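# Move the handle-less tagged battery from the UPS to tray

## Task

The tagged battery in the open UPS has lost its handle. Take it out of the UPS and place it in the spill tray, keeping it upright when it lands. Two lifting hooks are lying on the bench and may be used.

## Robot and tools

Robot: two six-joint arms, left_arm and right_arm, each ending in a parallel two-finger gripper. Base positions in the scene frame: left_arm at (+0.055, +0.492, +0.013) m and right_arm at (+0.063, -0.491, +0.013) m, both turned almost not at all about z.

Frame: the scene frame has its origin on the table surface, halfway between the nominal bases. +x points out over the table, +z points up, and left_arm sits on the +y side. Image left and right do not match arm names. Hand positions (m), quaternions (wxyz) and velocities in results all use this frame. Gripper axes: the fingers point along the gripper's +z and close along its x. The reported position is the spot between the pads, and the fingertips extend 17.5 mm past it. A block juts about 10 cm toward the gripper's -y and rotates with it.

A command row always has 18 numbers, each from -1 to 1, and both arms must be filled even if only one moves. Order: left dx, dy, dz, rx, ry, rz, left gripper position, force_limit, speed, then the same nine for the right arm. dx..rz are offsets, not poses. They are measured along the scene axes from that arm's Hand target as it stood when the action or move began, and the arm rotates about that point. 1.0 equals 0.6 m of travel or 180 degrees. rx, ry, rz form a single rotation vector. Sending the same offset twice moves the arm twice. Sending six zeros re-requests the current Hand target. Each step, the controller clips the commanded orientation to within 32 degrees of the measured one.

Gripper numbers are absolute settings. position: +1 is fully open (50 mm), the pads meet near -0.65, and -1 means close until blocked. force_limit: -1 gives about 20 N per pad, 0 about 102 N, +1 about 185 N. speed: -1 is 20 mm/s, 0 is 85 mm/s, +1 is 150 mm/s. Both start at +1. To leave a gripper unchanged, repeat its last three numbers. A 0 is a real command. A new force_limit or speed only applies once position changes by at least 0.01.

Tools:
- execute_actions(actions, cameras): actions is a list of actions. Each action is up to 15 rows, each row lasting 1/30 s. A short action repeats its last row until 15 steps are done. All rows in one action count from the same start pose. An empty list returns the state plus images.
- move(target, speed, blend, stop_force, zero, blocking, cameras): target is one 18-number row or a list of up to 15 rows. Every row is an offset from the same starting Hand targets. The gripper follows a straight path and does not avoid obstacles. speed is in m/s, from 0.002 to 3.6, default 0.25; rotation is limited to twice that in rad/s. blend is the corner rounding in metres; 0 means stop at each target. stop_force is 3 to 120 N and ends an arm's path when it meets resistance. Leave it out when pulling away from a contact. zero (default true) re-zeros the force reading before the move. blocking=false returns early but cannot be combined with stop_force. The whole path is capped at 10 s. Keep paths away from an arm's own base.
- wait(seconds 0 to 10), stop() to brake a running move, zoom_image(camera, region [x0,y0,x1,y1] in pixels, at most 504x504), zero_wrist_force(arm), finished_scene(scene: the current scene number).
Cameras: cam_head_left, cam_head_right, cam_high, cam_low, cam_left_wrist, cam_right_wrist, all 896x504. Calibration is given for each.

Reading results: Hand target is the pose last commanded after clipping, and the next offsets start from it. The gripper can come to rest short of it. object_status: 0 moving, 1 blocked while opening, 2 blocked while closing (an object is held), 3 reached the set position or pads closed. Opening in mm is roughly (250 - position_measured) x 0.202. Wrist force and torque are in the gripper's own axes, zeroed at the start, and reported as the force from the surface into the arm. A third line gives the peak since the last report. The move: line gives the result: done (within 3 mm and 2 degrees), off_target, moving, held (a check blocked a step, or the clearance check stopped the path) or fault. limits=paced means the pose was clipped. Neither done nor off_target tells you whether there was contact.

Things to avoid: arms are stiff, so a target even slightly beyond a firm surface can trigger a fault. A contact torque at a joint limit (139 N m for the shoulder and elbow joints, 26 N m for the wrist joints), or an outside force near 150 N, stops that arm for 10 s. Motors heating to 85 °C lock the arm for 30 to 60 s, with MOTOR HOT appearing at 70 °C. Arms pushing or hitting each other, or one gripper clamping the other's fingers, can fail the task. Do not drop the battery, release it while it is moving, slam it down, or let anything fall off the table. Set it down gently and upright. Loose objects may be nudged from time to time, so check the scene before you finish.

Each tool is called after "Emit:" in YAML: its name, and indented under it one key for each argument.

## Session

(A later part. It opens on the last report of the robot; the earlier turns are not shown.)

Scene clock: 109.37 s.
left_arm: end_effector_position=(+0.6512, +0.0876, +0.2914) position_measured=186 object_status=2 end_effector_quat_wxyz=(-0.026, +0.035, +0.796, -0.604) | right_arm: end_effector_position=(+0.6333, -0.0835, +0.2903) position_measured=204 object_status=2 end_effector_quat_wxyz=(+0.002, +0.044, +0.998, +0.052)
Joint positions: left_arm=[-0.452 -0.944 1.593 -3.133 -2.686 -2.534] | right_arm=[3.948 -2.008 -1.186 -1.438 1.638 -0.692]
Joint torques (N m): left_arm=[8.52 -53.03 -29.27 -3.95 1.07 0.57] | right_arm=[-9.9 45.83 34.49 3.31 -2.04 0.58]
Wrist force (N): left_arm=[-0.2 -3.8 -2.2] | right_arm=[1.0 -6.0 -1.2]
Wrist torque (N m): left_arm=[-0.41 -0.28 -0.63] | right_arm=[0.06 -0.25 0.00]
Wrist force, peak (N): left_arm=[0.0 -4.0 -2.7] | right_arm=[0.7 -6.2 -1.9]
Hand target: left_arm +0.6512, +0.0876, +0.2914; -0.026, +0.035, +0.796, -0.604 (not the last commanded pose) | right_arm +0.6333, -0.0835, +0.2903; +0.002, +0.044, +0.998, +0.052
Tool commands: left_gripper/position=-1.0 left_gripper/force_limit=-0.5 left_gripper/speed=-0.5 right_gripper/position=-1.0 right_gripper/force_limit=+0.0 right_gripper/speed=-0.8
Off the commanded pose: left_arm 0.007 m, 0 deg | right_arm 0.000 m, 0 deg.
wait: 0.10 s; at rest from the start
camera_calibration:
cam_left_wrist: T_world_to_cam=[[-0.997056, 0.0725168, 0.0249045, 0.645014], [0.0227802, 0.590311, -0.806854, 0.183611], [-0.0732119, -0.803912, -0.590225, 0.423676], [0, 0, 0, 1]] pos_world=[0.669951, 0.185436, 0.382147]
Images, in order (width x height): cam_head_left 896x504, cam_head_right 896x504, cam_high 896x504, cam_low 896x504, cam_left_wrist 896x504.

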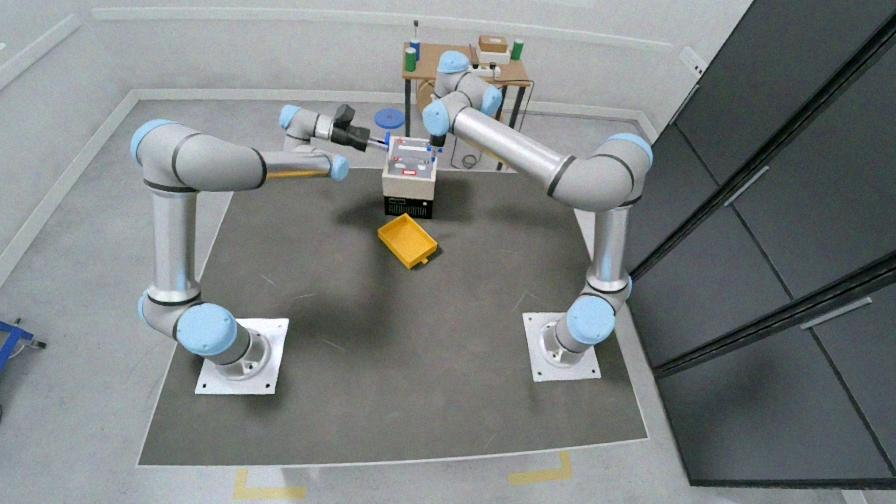

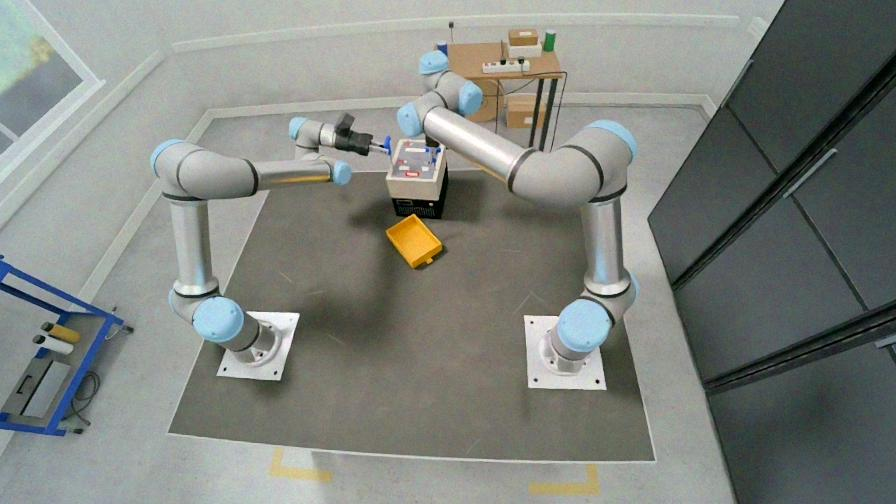

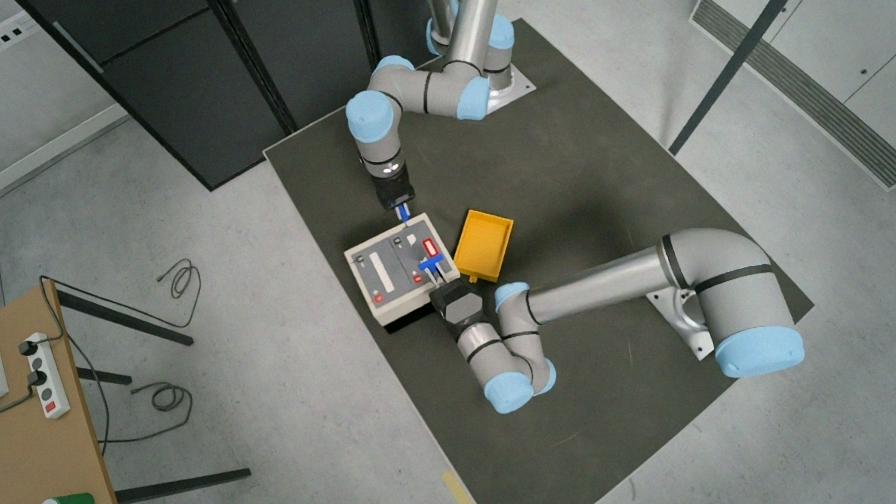

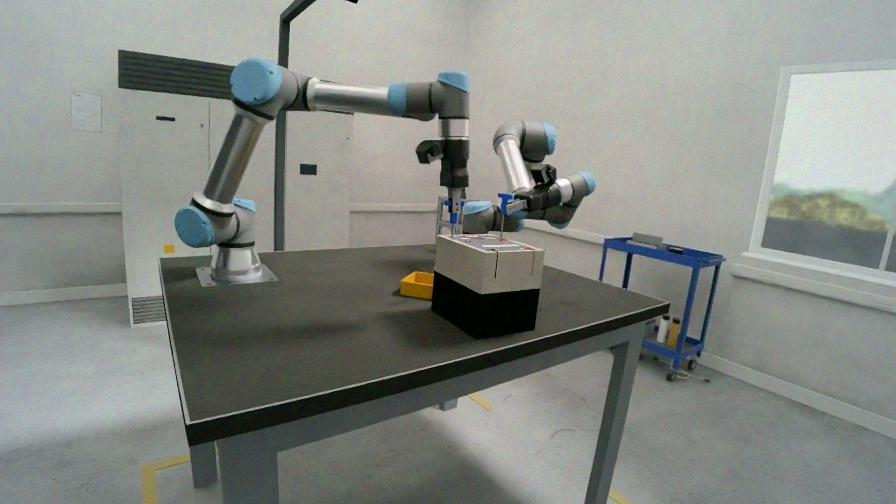

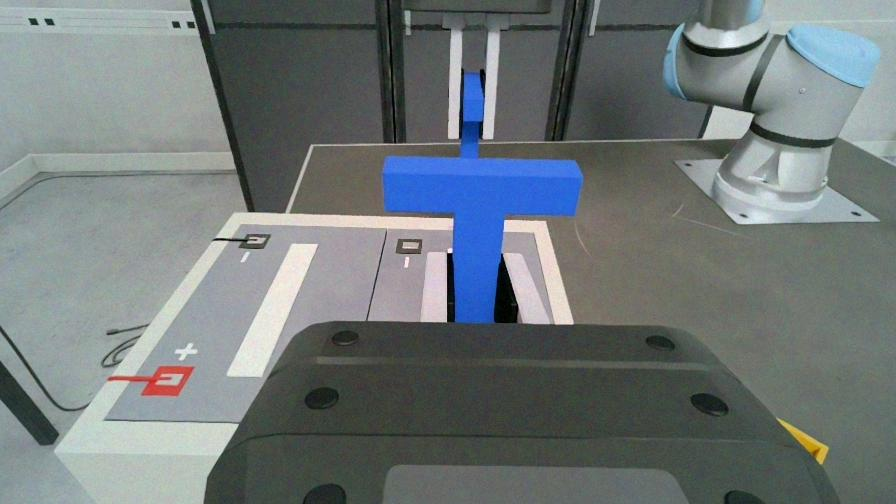

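Emit:
move:
  target:
    - [0,0,0.005,0,0,0,-1,-0.5,-0.5,0,0,0,0,0,0,-1,0,-0.8]
    - [-0.013,-0.003,0.005,0,0,0,-1,-0.5,-0.5,0,0,0,0,0,0,-1,0,-0.8]
  speed: 0.03

Emit:
move:
  target: [0,0,-0.02,0,0,0,-1,-0.5,-0.5,0,0,0,0,0,0,-1,0,-0.8]
  speed: 0.015
  stop_force: 3.5
  cameras: ["cam_head_left","cam_head_right","cam_low","cam_high"]

Emit:
zoom_image:
  camera: "cam_head_left"
  region: [378, 145, 402, 175]

Emit:
zoom_image:
  camera: "cam_head_right"
  region: [380, 145, 405, 175]

Emit:
zoom_image:
  camera: "cam_low"
  region: [485, 220, 515, 250]

Emit:
zoom_image:
  camera: "cam_high"
  region: [425, 260, 450, 290]

Scene clock: 111.70 s.
left_arm: end_effector_position=(+0.6433, +0.0857, +0.2944) position_measured=186 object_status=2 end_effector_quat_wxyz=(-0.026, +0.035, +0.796, -0.604) end_effector_velocity=(+0.002, +0.001, -0.001) end_effector_angular_velocity=(+0.002, +0.000, +0.003) | right_arm: end_effector_position=(+0.6333, -0.0835, +0.2903) position_measured=204 object_status=2 end_effector_quat_wxyz=(+0.002, +0.044, +0.998, +0.052)
Joint positions: left_arm=[-0.461 -0.959 1.613 -3.148 -2.679 -2.546] | right_arm=[3.948 -2.008 -1.186 -1.438 1.638 -0.692]
Joint velocities: left_arm=[0.002 0.001 -0.003 0.005 0.002 0.002] | right_arm=[within noise]
Joint torques (N m): left_arm=[7.84 -35.36 -28.43 -0.35 -2.39 0.98] | right_arm=[-10.6 46.16 33.96 3.25 -2.04 0.82]
Wrist force (N): left_arm=[0.1 0.8 -0.9] | right_arm=[0.8 -5.7 -1.2]
Wrist torque (N m): left_arm=[-0.41 -0.29 -0.51] | right_arm=[0.12 -0.21 -0.01]
Wrist force, peak (N): left_arm=[0.1 -4.1 -2.7] | right_arm=[0.6 -6.4 -1.5]
Hand target: left_arm +0.6434, +0.0858, +0.2944; -0.026, +0.035, +0.796, -0.604 | right_arm +0.6333, -0.0835, +0.2903; +0.002, +0.044, +0.998, +0.052
Off the commanded pose: left_arm 0.000 m, 0 deg | right_arm 0.000 m, 0 deg.
move: done

Scene clock: 113.07 s.
left_arm: end_effector_position=(+0.6435, +0.0858, +0.2914) position_measured=186 object_status=2 end_effector_quat_wxyz=(-0.026, +0.035, +0.796, -0.604) | right_arm: end_effector_position=(+0.6333, -0.0835, +0.2903) position_measured=204 object_status=2 end_effector_quat_wxyz=(+0.002, +0.044, +0.998, +0.052)
Joint positions: left_arm=[-0.461 -0.955 1.615 -3.154 -2.68 -2.546] | right_arm=[3.948 -2.008 -1.186 -1.438 1.638 -0.692]
Joint torques (N m): left_arm=[-5.06 -53.83 -28.91 -3.85 1.08 0.48] | right_arm=[-9.84 47.39 33.53 3.36 -1.73 0.65]
Wrist force (N): left_arm=[0.2 -2.2 -1.6] | right_arm=[0.7 -5.9 -1.6]
Wrist torque (N m): left_arm=[-0.45 -0.28 -0.56] | right_arm=[0.09 -0.20 0.01]
Wrist force, peak (N): left_arm=[-0.7 -13.1 -5.0] | right_arm=[1.0 -6.4 -1.7]
Hand target: left_arm +0.6434, +0.0857, +0.2915; -0.026, +0.035, +0.796, -0.604 (not the last commanded pose) | right_arm +0.6333, -0.0835, +0.2903; +0.002, +0.044, +0.998, +0.052
Off the commanded pose: left_arm 0.009 m, 0 deg | right_arm 0.000 m, 0 deg.
move: contact (left_arm)
Images, in order (width x height): cam_head_left 896x504, cam_head_right 896x504, cam_high 896x504, cam_low 896x504.

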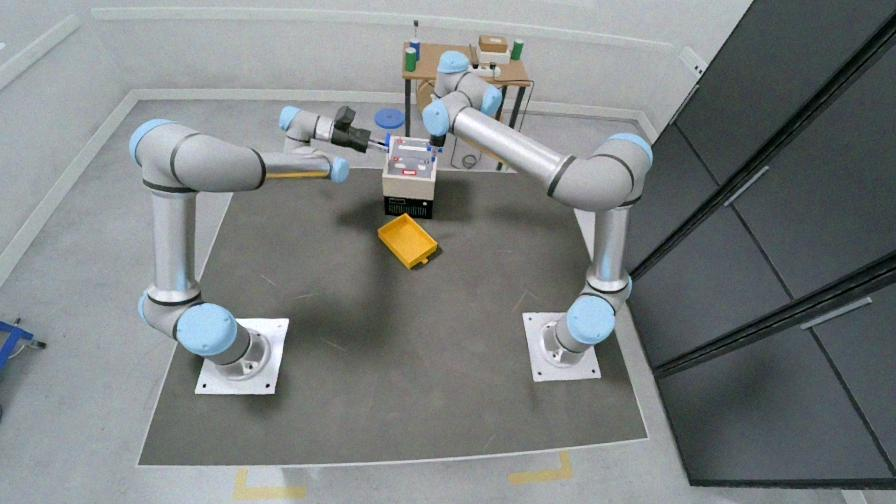

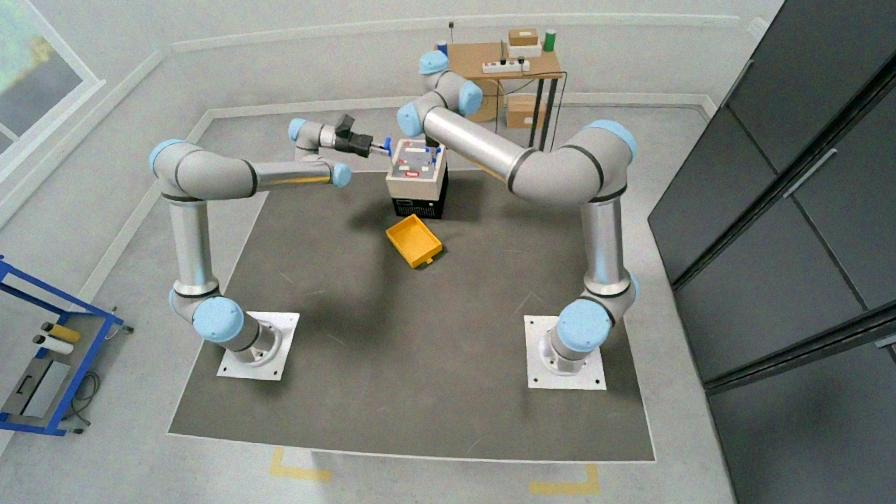

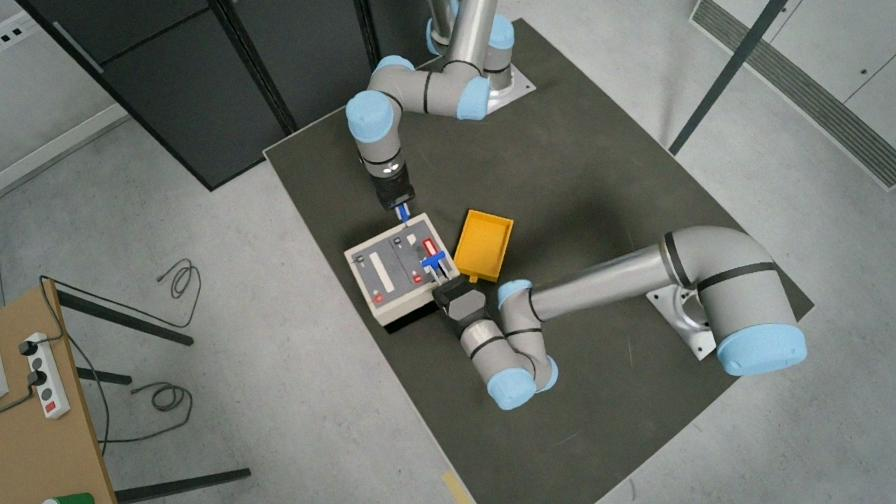

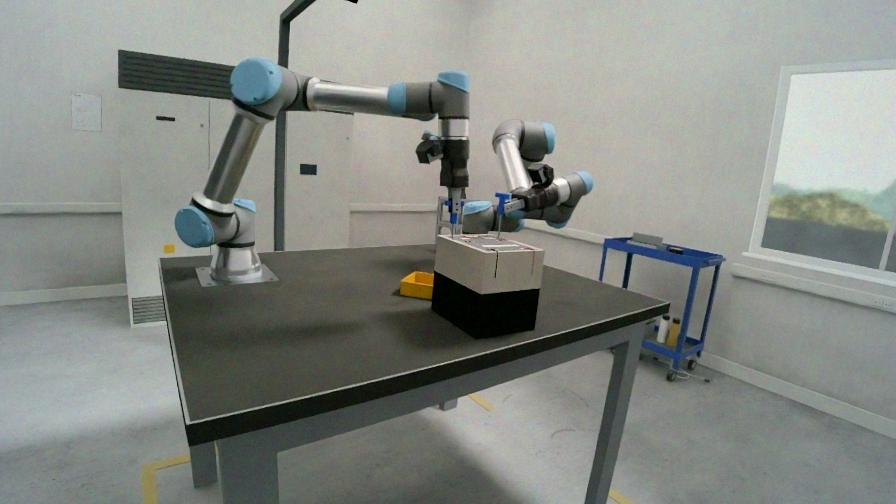

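Scaled by 16.800.

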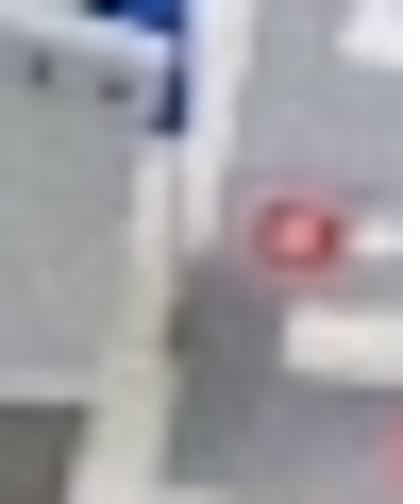

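Scaled by 16.800.

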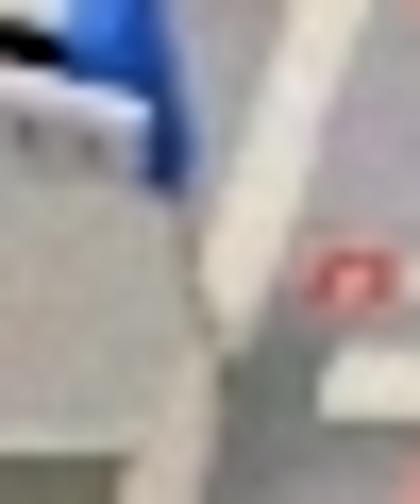

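Scaled by 16.800.

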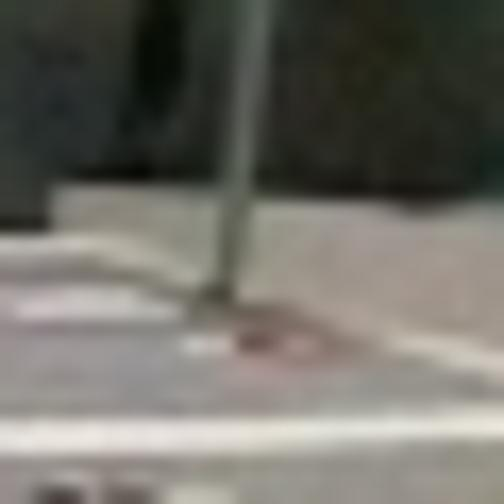

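Scaled by 16.800.

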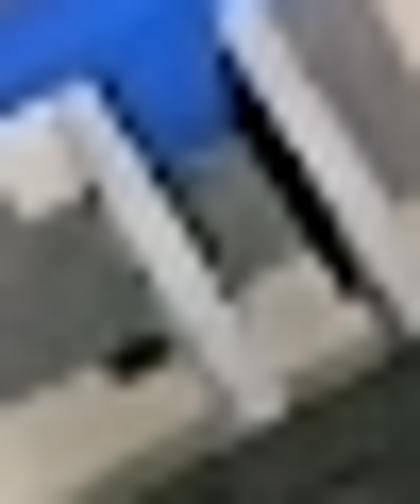

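Emit:
move:
  target:
    - [0,0,0.005,0,0,0,-1,-0.5,-0.5,0,0,0,0,0,0,-1,0,-0.8]
    - [0.0145,0.008,0.005,0,0,0,-1,-0.5,-0.5,0,0,0,0,0,0,-1,0,-0.8]
  speed: 0.03

Emit:
move:
  target: [0,0,-0.02,0,0,0,-1,-0.5,-0.5,0,0,0,0,0,0,-1,0,-0.8]
  speed: 0.015
  stop_force: 3.5
  cameras: ["cam_high"]

Emit:
zoom_image:
  camera: "cam_high"
  region: [420, 255, 450, 290]

Scene clock: 115.97 s.
left_arm: end_effector_position=(+0.6523, +0.0906, +0.2944) position_measured=186 object_status=2 end_effector_quat_wxyz=(-0.026, +0.035, +0.796, -0.604) end_effector_velocity=(-0.001, +0.001, -0.001) end_effector_angular_velocity=(+0.000, +0.001, +0.002) | right_arm: end_effector_position=(+0.6333, -0.0835, +0.2903) position_measured=204 object_status=2 end_effector_quat_wxyz=(+0.002, +0.044, +0.998, +0.052)
Joint positions: left_arm=[-0.447 -0.949 1.591 -3.12 -2.69 -2.527] | right_arm=[3.948 -2.008 -1.186 -1.438 1.638 -0.692]
Joint velocities: left_arm=[0.001 0 0.005 -0.004 0.001 -0.002] | right_arm=[within noise]
Joint torques (N m): left_arm=[-10.18 -56.52 -9.35 -4.98 0.04 -1.7] | right_arm=[-9.64 45.96 33.71 3.64 -2.02 0.72]
Wrist force (N): left_arm=[0.4 0.6 -0.8] | right_arm=[0.8 -5.8 -1.6]
Wrist torque (N m): left_arm=[-0.45 -0.33 -0.66] | right_arm=[0.10 -0.22 0.00]
Wrist force, peak (N): left_arm=[0.5 -2.7 -1.6] | right_arm=[0.8 -6.3 -1.7]
Hand target: left_arm +0.6521, +0.0905, +0.2945; -0.026, +0.035, +0.796, -0.604 | right_arm +0.6333, -0.0835, +0.2903; +0.002, +0.044, +0.998, +0.052
Off the commanded pose: left_arm 0.000 m, 0 deg | right_arm 0.000 m, 0 deg.
move: done

Scene clock: 117.33 s.
left_arm: end_effector_position=(+0.6521, +0.0906, +0.2915) position_measured=186 object_status=2 end_effector_quat_wxyz=(-0.026, +0.035, +0.796, -0.604) | right_arm: end_effector_position=(+0.6333, -0.0835, +0.2903) position_measured=204 object_status=2 end_effector_quat_wxyz=(+0.002, +0.044, +0.998, +0.052)
Joint positions: left_arm=[-0.447 -0.945 1.594 -3.127 -2.69 -2.527] | right_arm=[3.948 -2.008 -1.186 -1.438 1.638 -0.692]
Joint torques (N m): left_arm=[-1.25 -54.81 -29.2 -3.68 0.67 -0.79] | right_arm=[-8.22 45.65 34.05 3.63 -2.24 0.68]
Wrist force (N): left_arm=[-0.1 -1.7 -1.6] | right_arm=[0.7 -5.9 -1.9]
Wrist torque (N m): left_arm=[-0.46 -0.36 -0.60] | right_arm=[0.08 -0.19 0.00]
Wrist force, peak (N): left_arm=[-0.6 -13.5 -4.5] | right_arm=[0.7 -6.4 -1.4]
Hand target: left_arm +0.6522, +0.0906, +0.2915; -0.026, +0.035, +0.796, -0.604 (not the last commanded pose) | right_arm +0.6333, -0.0835, +0.2903; +0.002, +0.044, +0.998, +0.052
Off the commanded pose: left_arm 0.009 m, 0 deg | right_arm 0.000 m, 0 deg.
move: contact (left_arm)
Images, in order (width x height): cam_high 896x504.

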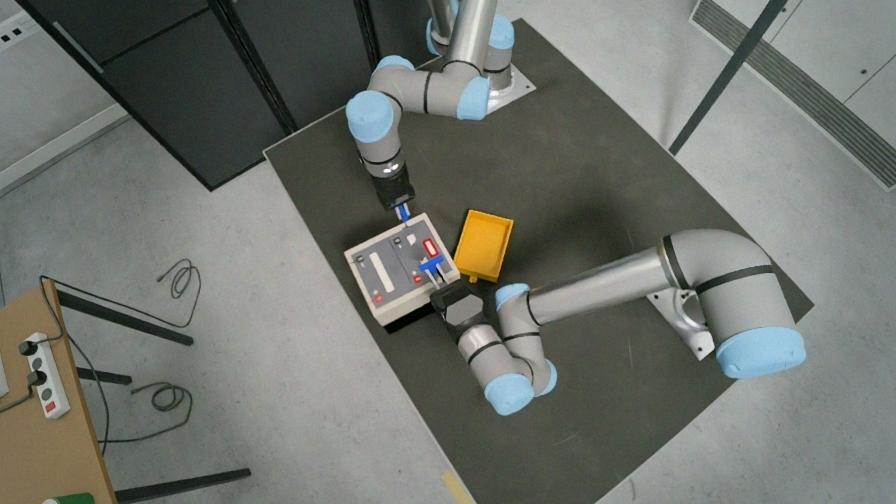

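Scaled by 14.400.

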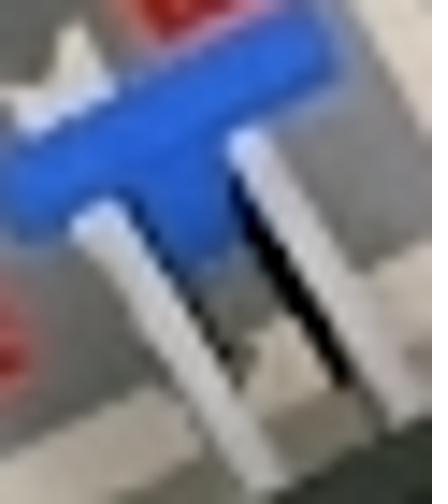

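Emit:
move:
  target: [0,0,0.033,0,0,0,-1,-0.5,-0.5,0,0,0,0,0,0,-1,0,-0.8]
  speed: 0.05
  cameras: ["cam_left_wrist","cam_high","cam_head_left","cam_low"]

Emit:
zoom_image:
  camera: "cam_high"
  region: [400, 240, 480, 300]

Emit:
zoom_image:
  camera: "cam_head_left"
  region: [380, 150, 460, 210]

Scene clock: 119.63 s.
left_arm: end_effector_position=(+0.6522, +0.0906, +0.3115) position_measured=186 object_status=2 end_effector_quat_wxyz=(-0.026, +0.035, +0.796, -0.604) end_effector_velocity=(+0.000, +0.000, -0.001) end_effector_angular_velocity=(-0.001, -0.003, +0.000) | right_arm: end_effector_position=(+0.6333, -0.0835, +0.2903) position_measured=204 object_status=2 end_effector_quat_wxyz=(+0.002, +0.044, +0.998, +0.052)
Joint positions: left_arm=[-0.447 -0.972 1.579 -3.085 -2.69 -2.527] | right_arm=[3.948 -2.008 -1.186 -1.438 1.638 -0.692]
Joint velocities: left_arm=[0 0.002 0.001 -0.005 0 0] | right_arm=[within noise]
Joint torques (N m): left_arm=[7.49 -36.78 -13.75 -4.86 0.62 1.31] | right_arm=[-8.21 46.16 34.03 3.24 -1.94 0.55]
Wrist force (N): left_arm=[0.7 1.0 -1.0] | right_arm=[0.7 -6.0 -1.6]
Wrist torque (N m): left_arm=[-0.39 -0.38 -0.58] | right_arm=[0.07 -0.19 0.00]
Wrist force, peak (N): left_arm=[0.2 -1.6 -2.1] | right_arm=[0.8 -6.3 -1.8]
Hand target: left_arm +0.6522, +0.0906, +0.3113; -0.026, +0.035, +0.796, -0.604 | right_arm +0.6333, -0.0835, +0.2903; +0.002, +0.044, +0.998, +0.052
Off the commanded pose: left_arm 0.000 m, 0 deg | right_arm 0.000 m, 0 deg.
move: done
camera_calibration:
cam_left_wrist: T_world_to_cam=[[-0.997064, 0.0725334, 0.0245351, 0.645345], [0.023077, 0.590179, -0.806942, 0.197898], [-0.0730104, -0.804007, -0.59012, 0.437857], [0, 0, 0, 1]] pos_world=[0.670851, 0.188436, 0.402248]
Images, in order (width x height): cam_head_left 896x504, cam_high 896x504, cam_low 896x504, cam_left_wrist 896x504.

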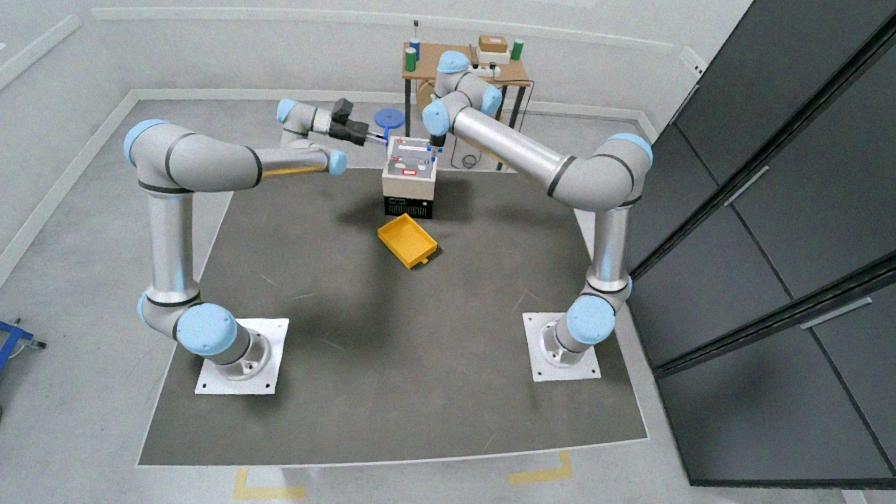

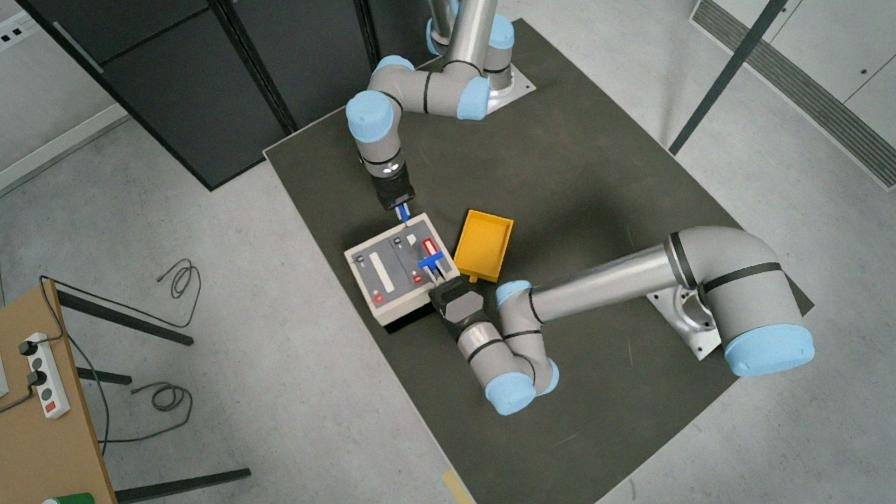

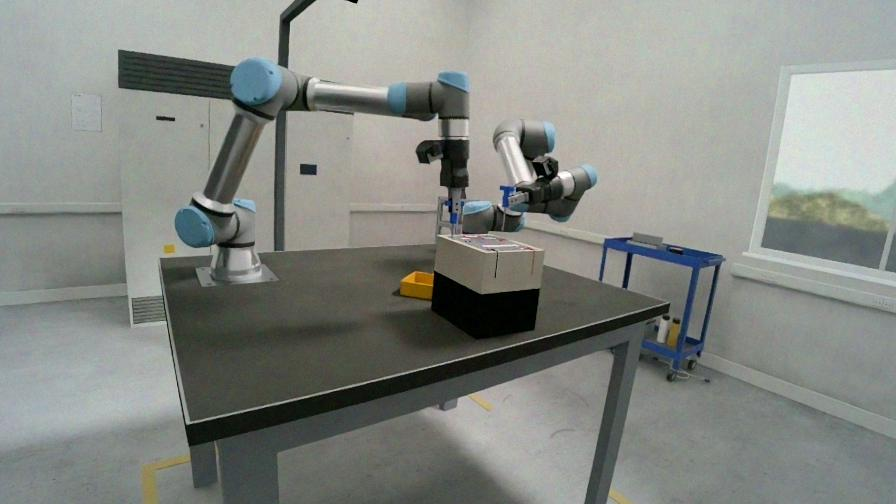

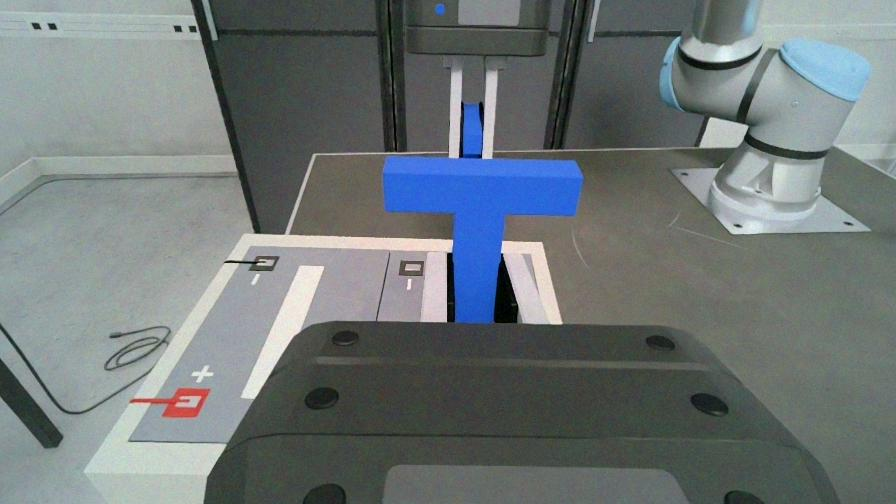

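Scaled by 6.300.

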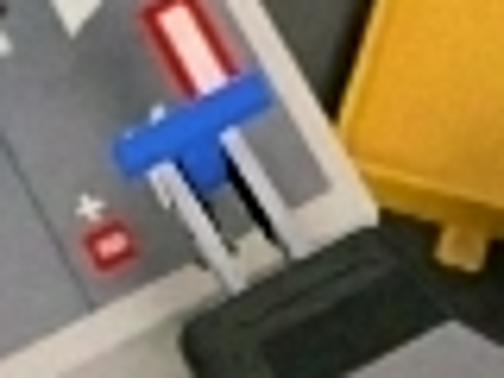

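Scaled by 6.300.

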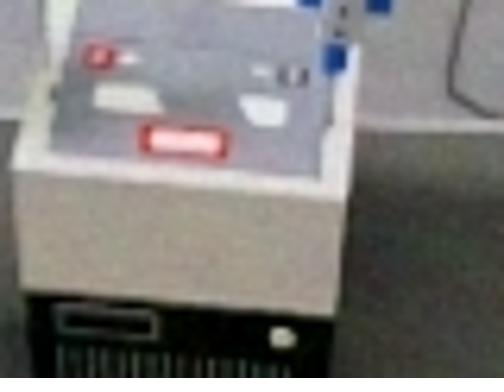

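Emit:
move:
  target: [0.1,0.03,0.02,0,0,0,-1,-0.5,-0.5,0,0,0,0,0,0,-1,0,-0.8]
  speed: 0.15
  cameras: ["cam_left_wrist","cam_right_wrist","cam_head_left","cam_head_right","cam_high"]

Emit:
zoom_image:
  camera: "cam_high"
  region: [400, 240, 480, 300]

Emit:
zoom_image:
  camera: "cam_head_left"
  region: [370, 120, 450, 180]

Emit:
zoom_image:
  camera: "cam_head_right"
  region: [320, 120, 400, 180]

Scene clock: 121.60 s.
left_arm: end_effector_position=(+0.7121, +0.1086, +0.3232) position_measured=186 object_status=2 end_effector_quat_wxyz=(-0.026, +0.035, +0.796, -0.604) | right_arm: end_effector_position=(+0.6333, -0.0835, +0.2903) position_measured=204 object_status=2 end_effector_quat_wxyz=(+0.002, +0.044, +0.998, +0.052)
Joint positions: left_arm=[-0.384 -0.896 1.392 -2.884 -2.738 -2.429] | right_arm=[3.948 -2.008 -1.186 -1.438 1.638 -0.692]
Joint torques (N m): left_arm=[-9.5 -52.95 -23.82 -3.29 0.69 -1.39] | right_arm=[-9.97 46.27 33.93 3.42 -2.02 0.51]
Wrist force (N): left_arm=[0.6 0.6 -1.3] | right_arm=[0.9 -5.9 -1.5]
Wrist torque (N m): left_arm=[-0.47 -0.35 -0.52] | right_arm=[0.09 -0.23 0.00]
Wrist force, peak (N): left_arm=[2.6 0.7 -0.3] | right_arm=[1.2 -6.4 -1.4]
Hand target: left_arm +0.7122, +0.1086, +0.3233; -0.026, +0.035, +0.796, -0.604 | right_arm +0.6333, -0.0835, +0.2903; +0.002, +0.044, +0.998, +0.052
Off the commanded pose: left_arm 0.000 m, 0 deg | right_arm 0.000 m, 0 deg.
move: done
camera_calibration:
cam_left_wrist: T_world_to_cam=[[-0.997059, 0.0725556, 0.0246866, 0.703398], [0.0229725, 0.590233, -0.806906, 0.195325], [-0.0731164, -0.803966, -0.590164, 0.463774], [0, 0, 0, 1]] pos_world=[0.730751, 0.206536, 0.413947]
cam_right_wrist: T_world_to_cam=[[-0.997216, 0.0745539, -0.00142741, 0.647802], [0.0669642, 0.903791, 0.422702, -0.0697594], [0.0328041, 0.421429, -0.906268, 0.406994], [0, 0, 0, 1]] pos_world=[0.637318, -0.156767, 0.399257]
Images, in order (width x height): cam_head_left 896x504, cam_head_right 896x504, cam_high 896x504, cam_left_wrist 896x504, cam_right_wrist 896x504.

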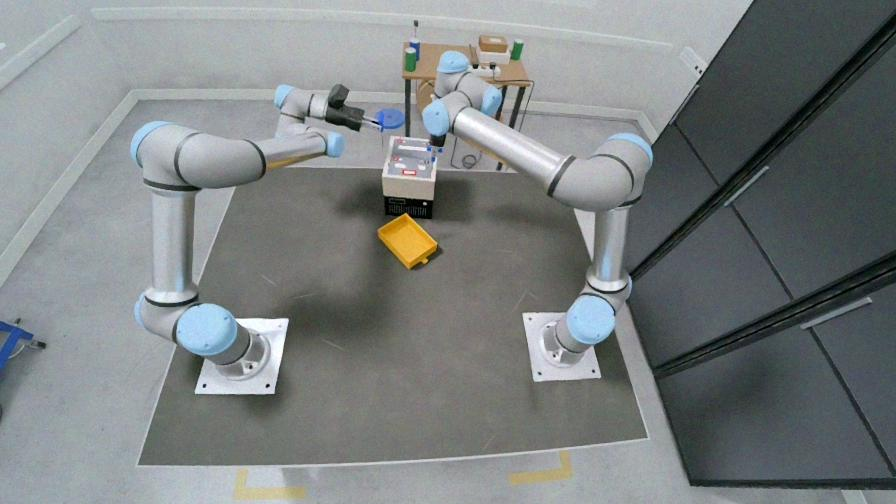

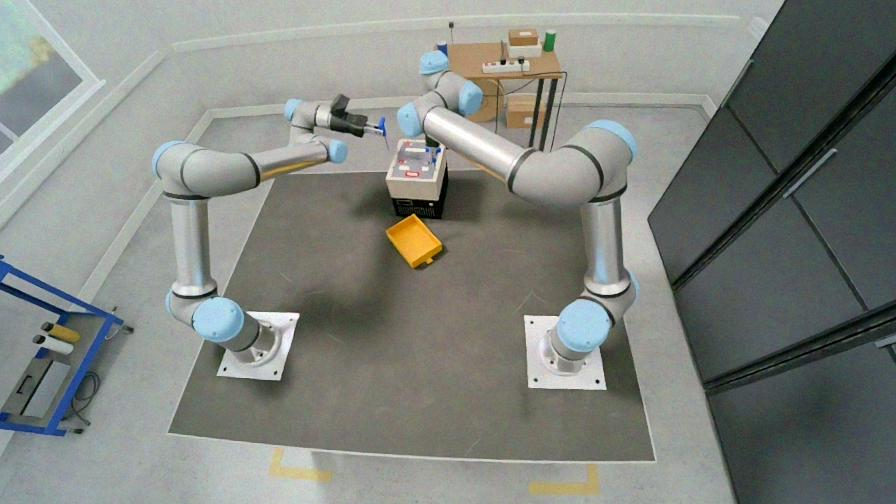

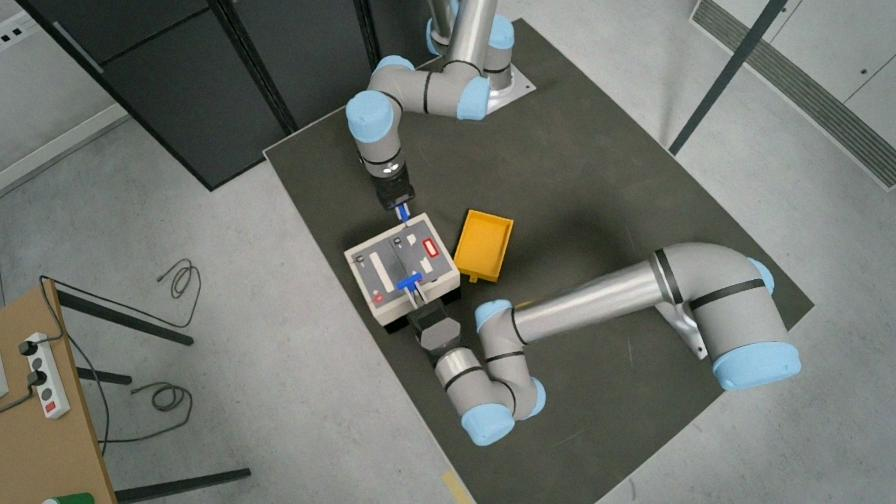

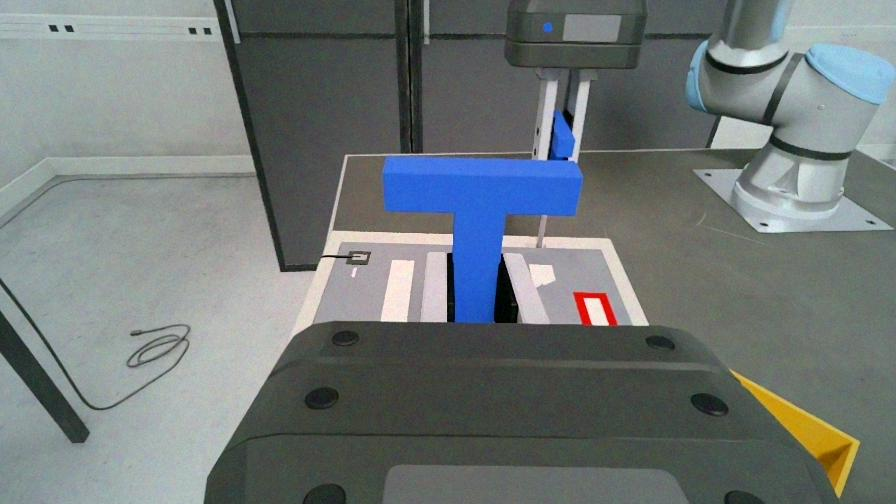

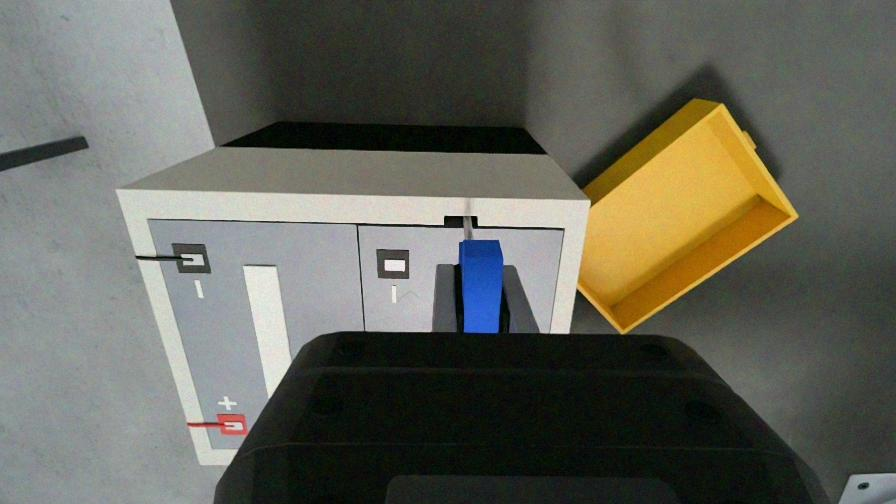

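Scaled by 6.300.

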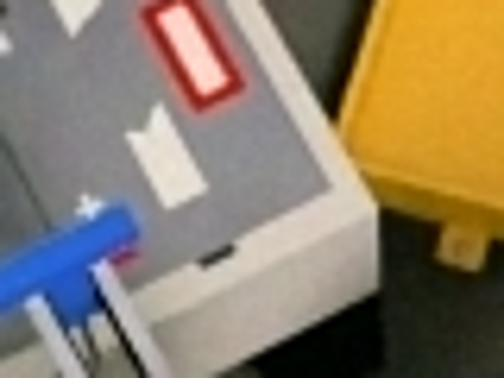

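Scaled by 6.300.

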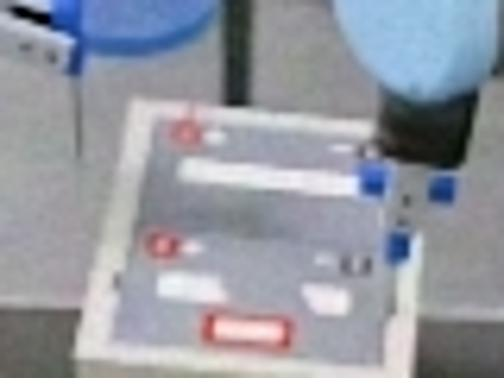

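Scaled by 6.300.

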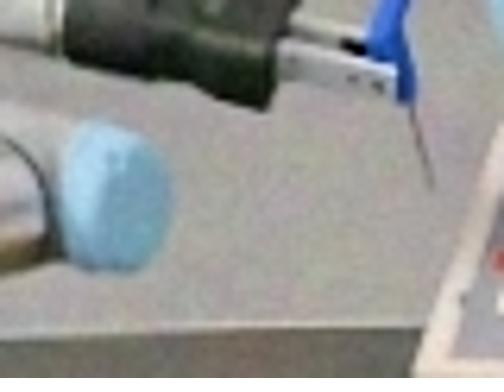

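Emit:
zoom_image:
  camera: "cam_head_left"
  region: [374, 136, 404, 176]

Emit:
zoom_image:
  camera: "cam_head_right"
  region: [380, 140, 410, 180]

Emit:
zoom_image:
  camera: "cam_right_wrist"
  region: [400, 180, 600, 260]

Scaled by 12.600.

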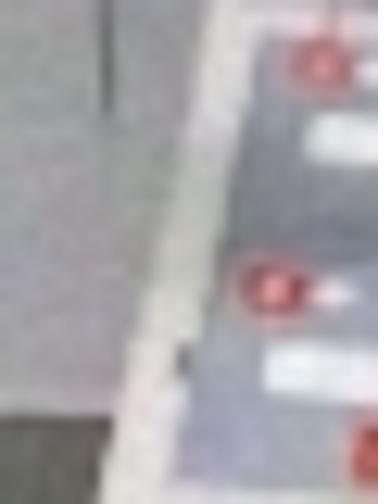

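Scaled by 12.600.

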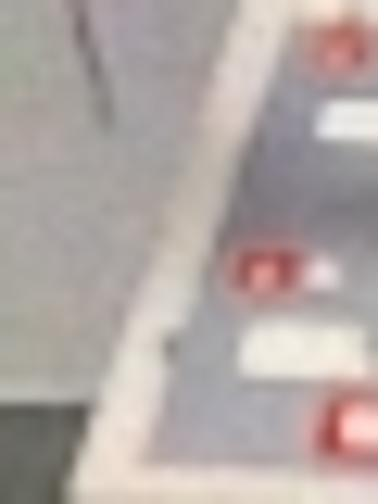

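Scaled by 2.520.

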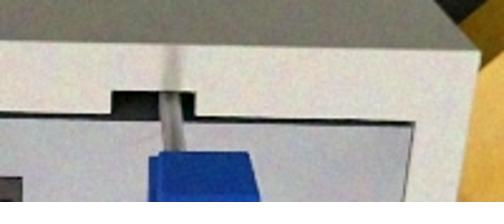

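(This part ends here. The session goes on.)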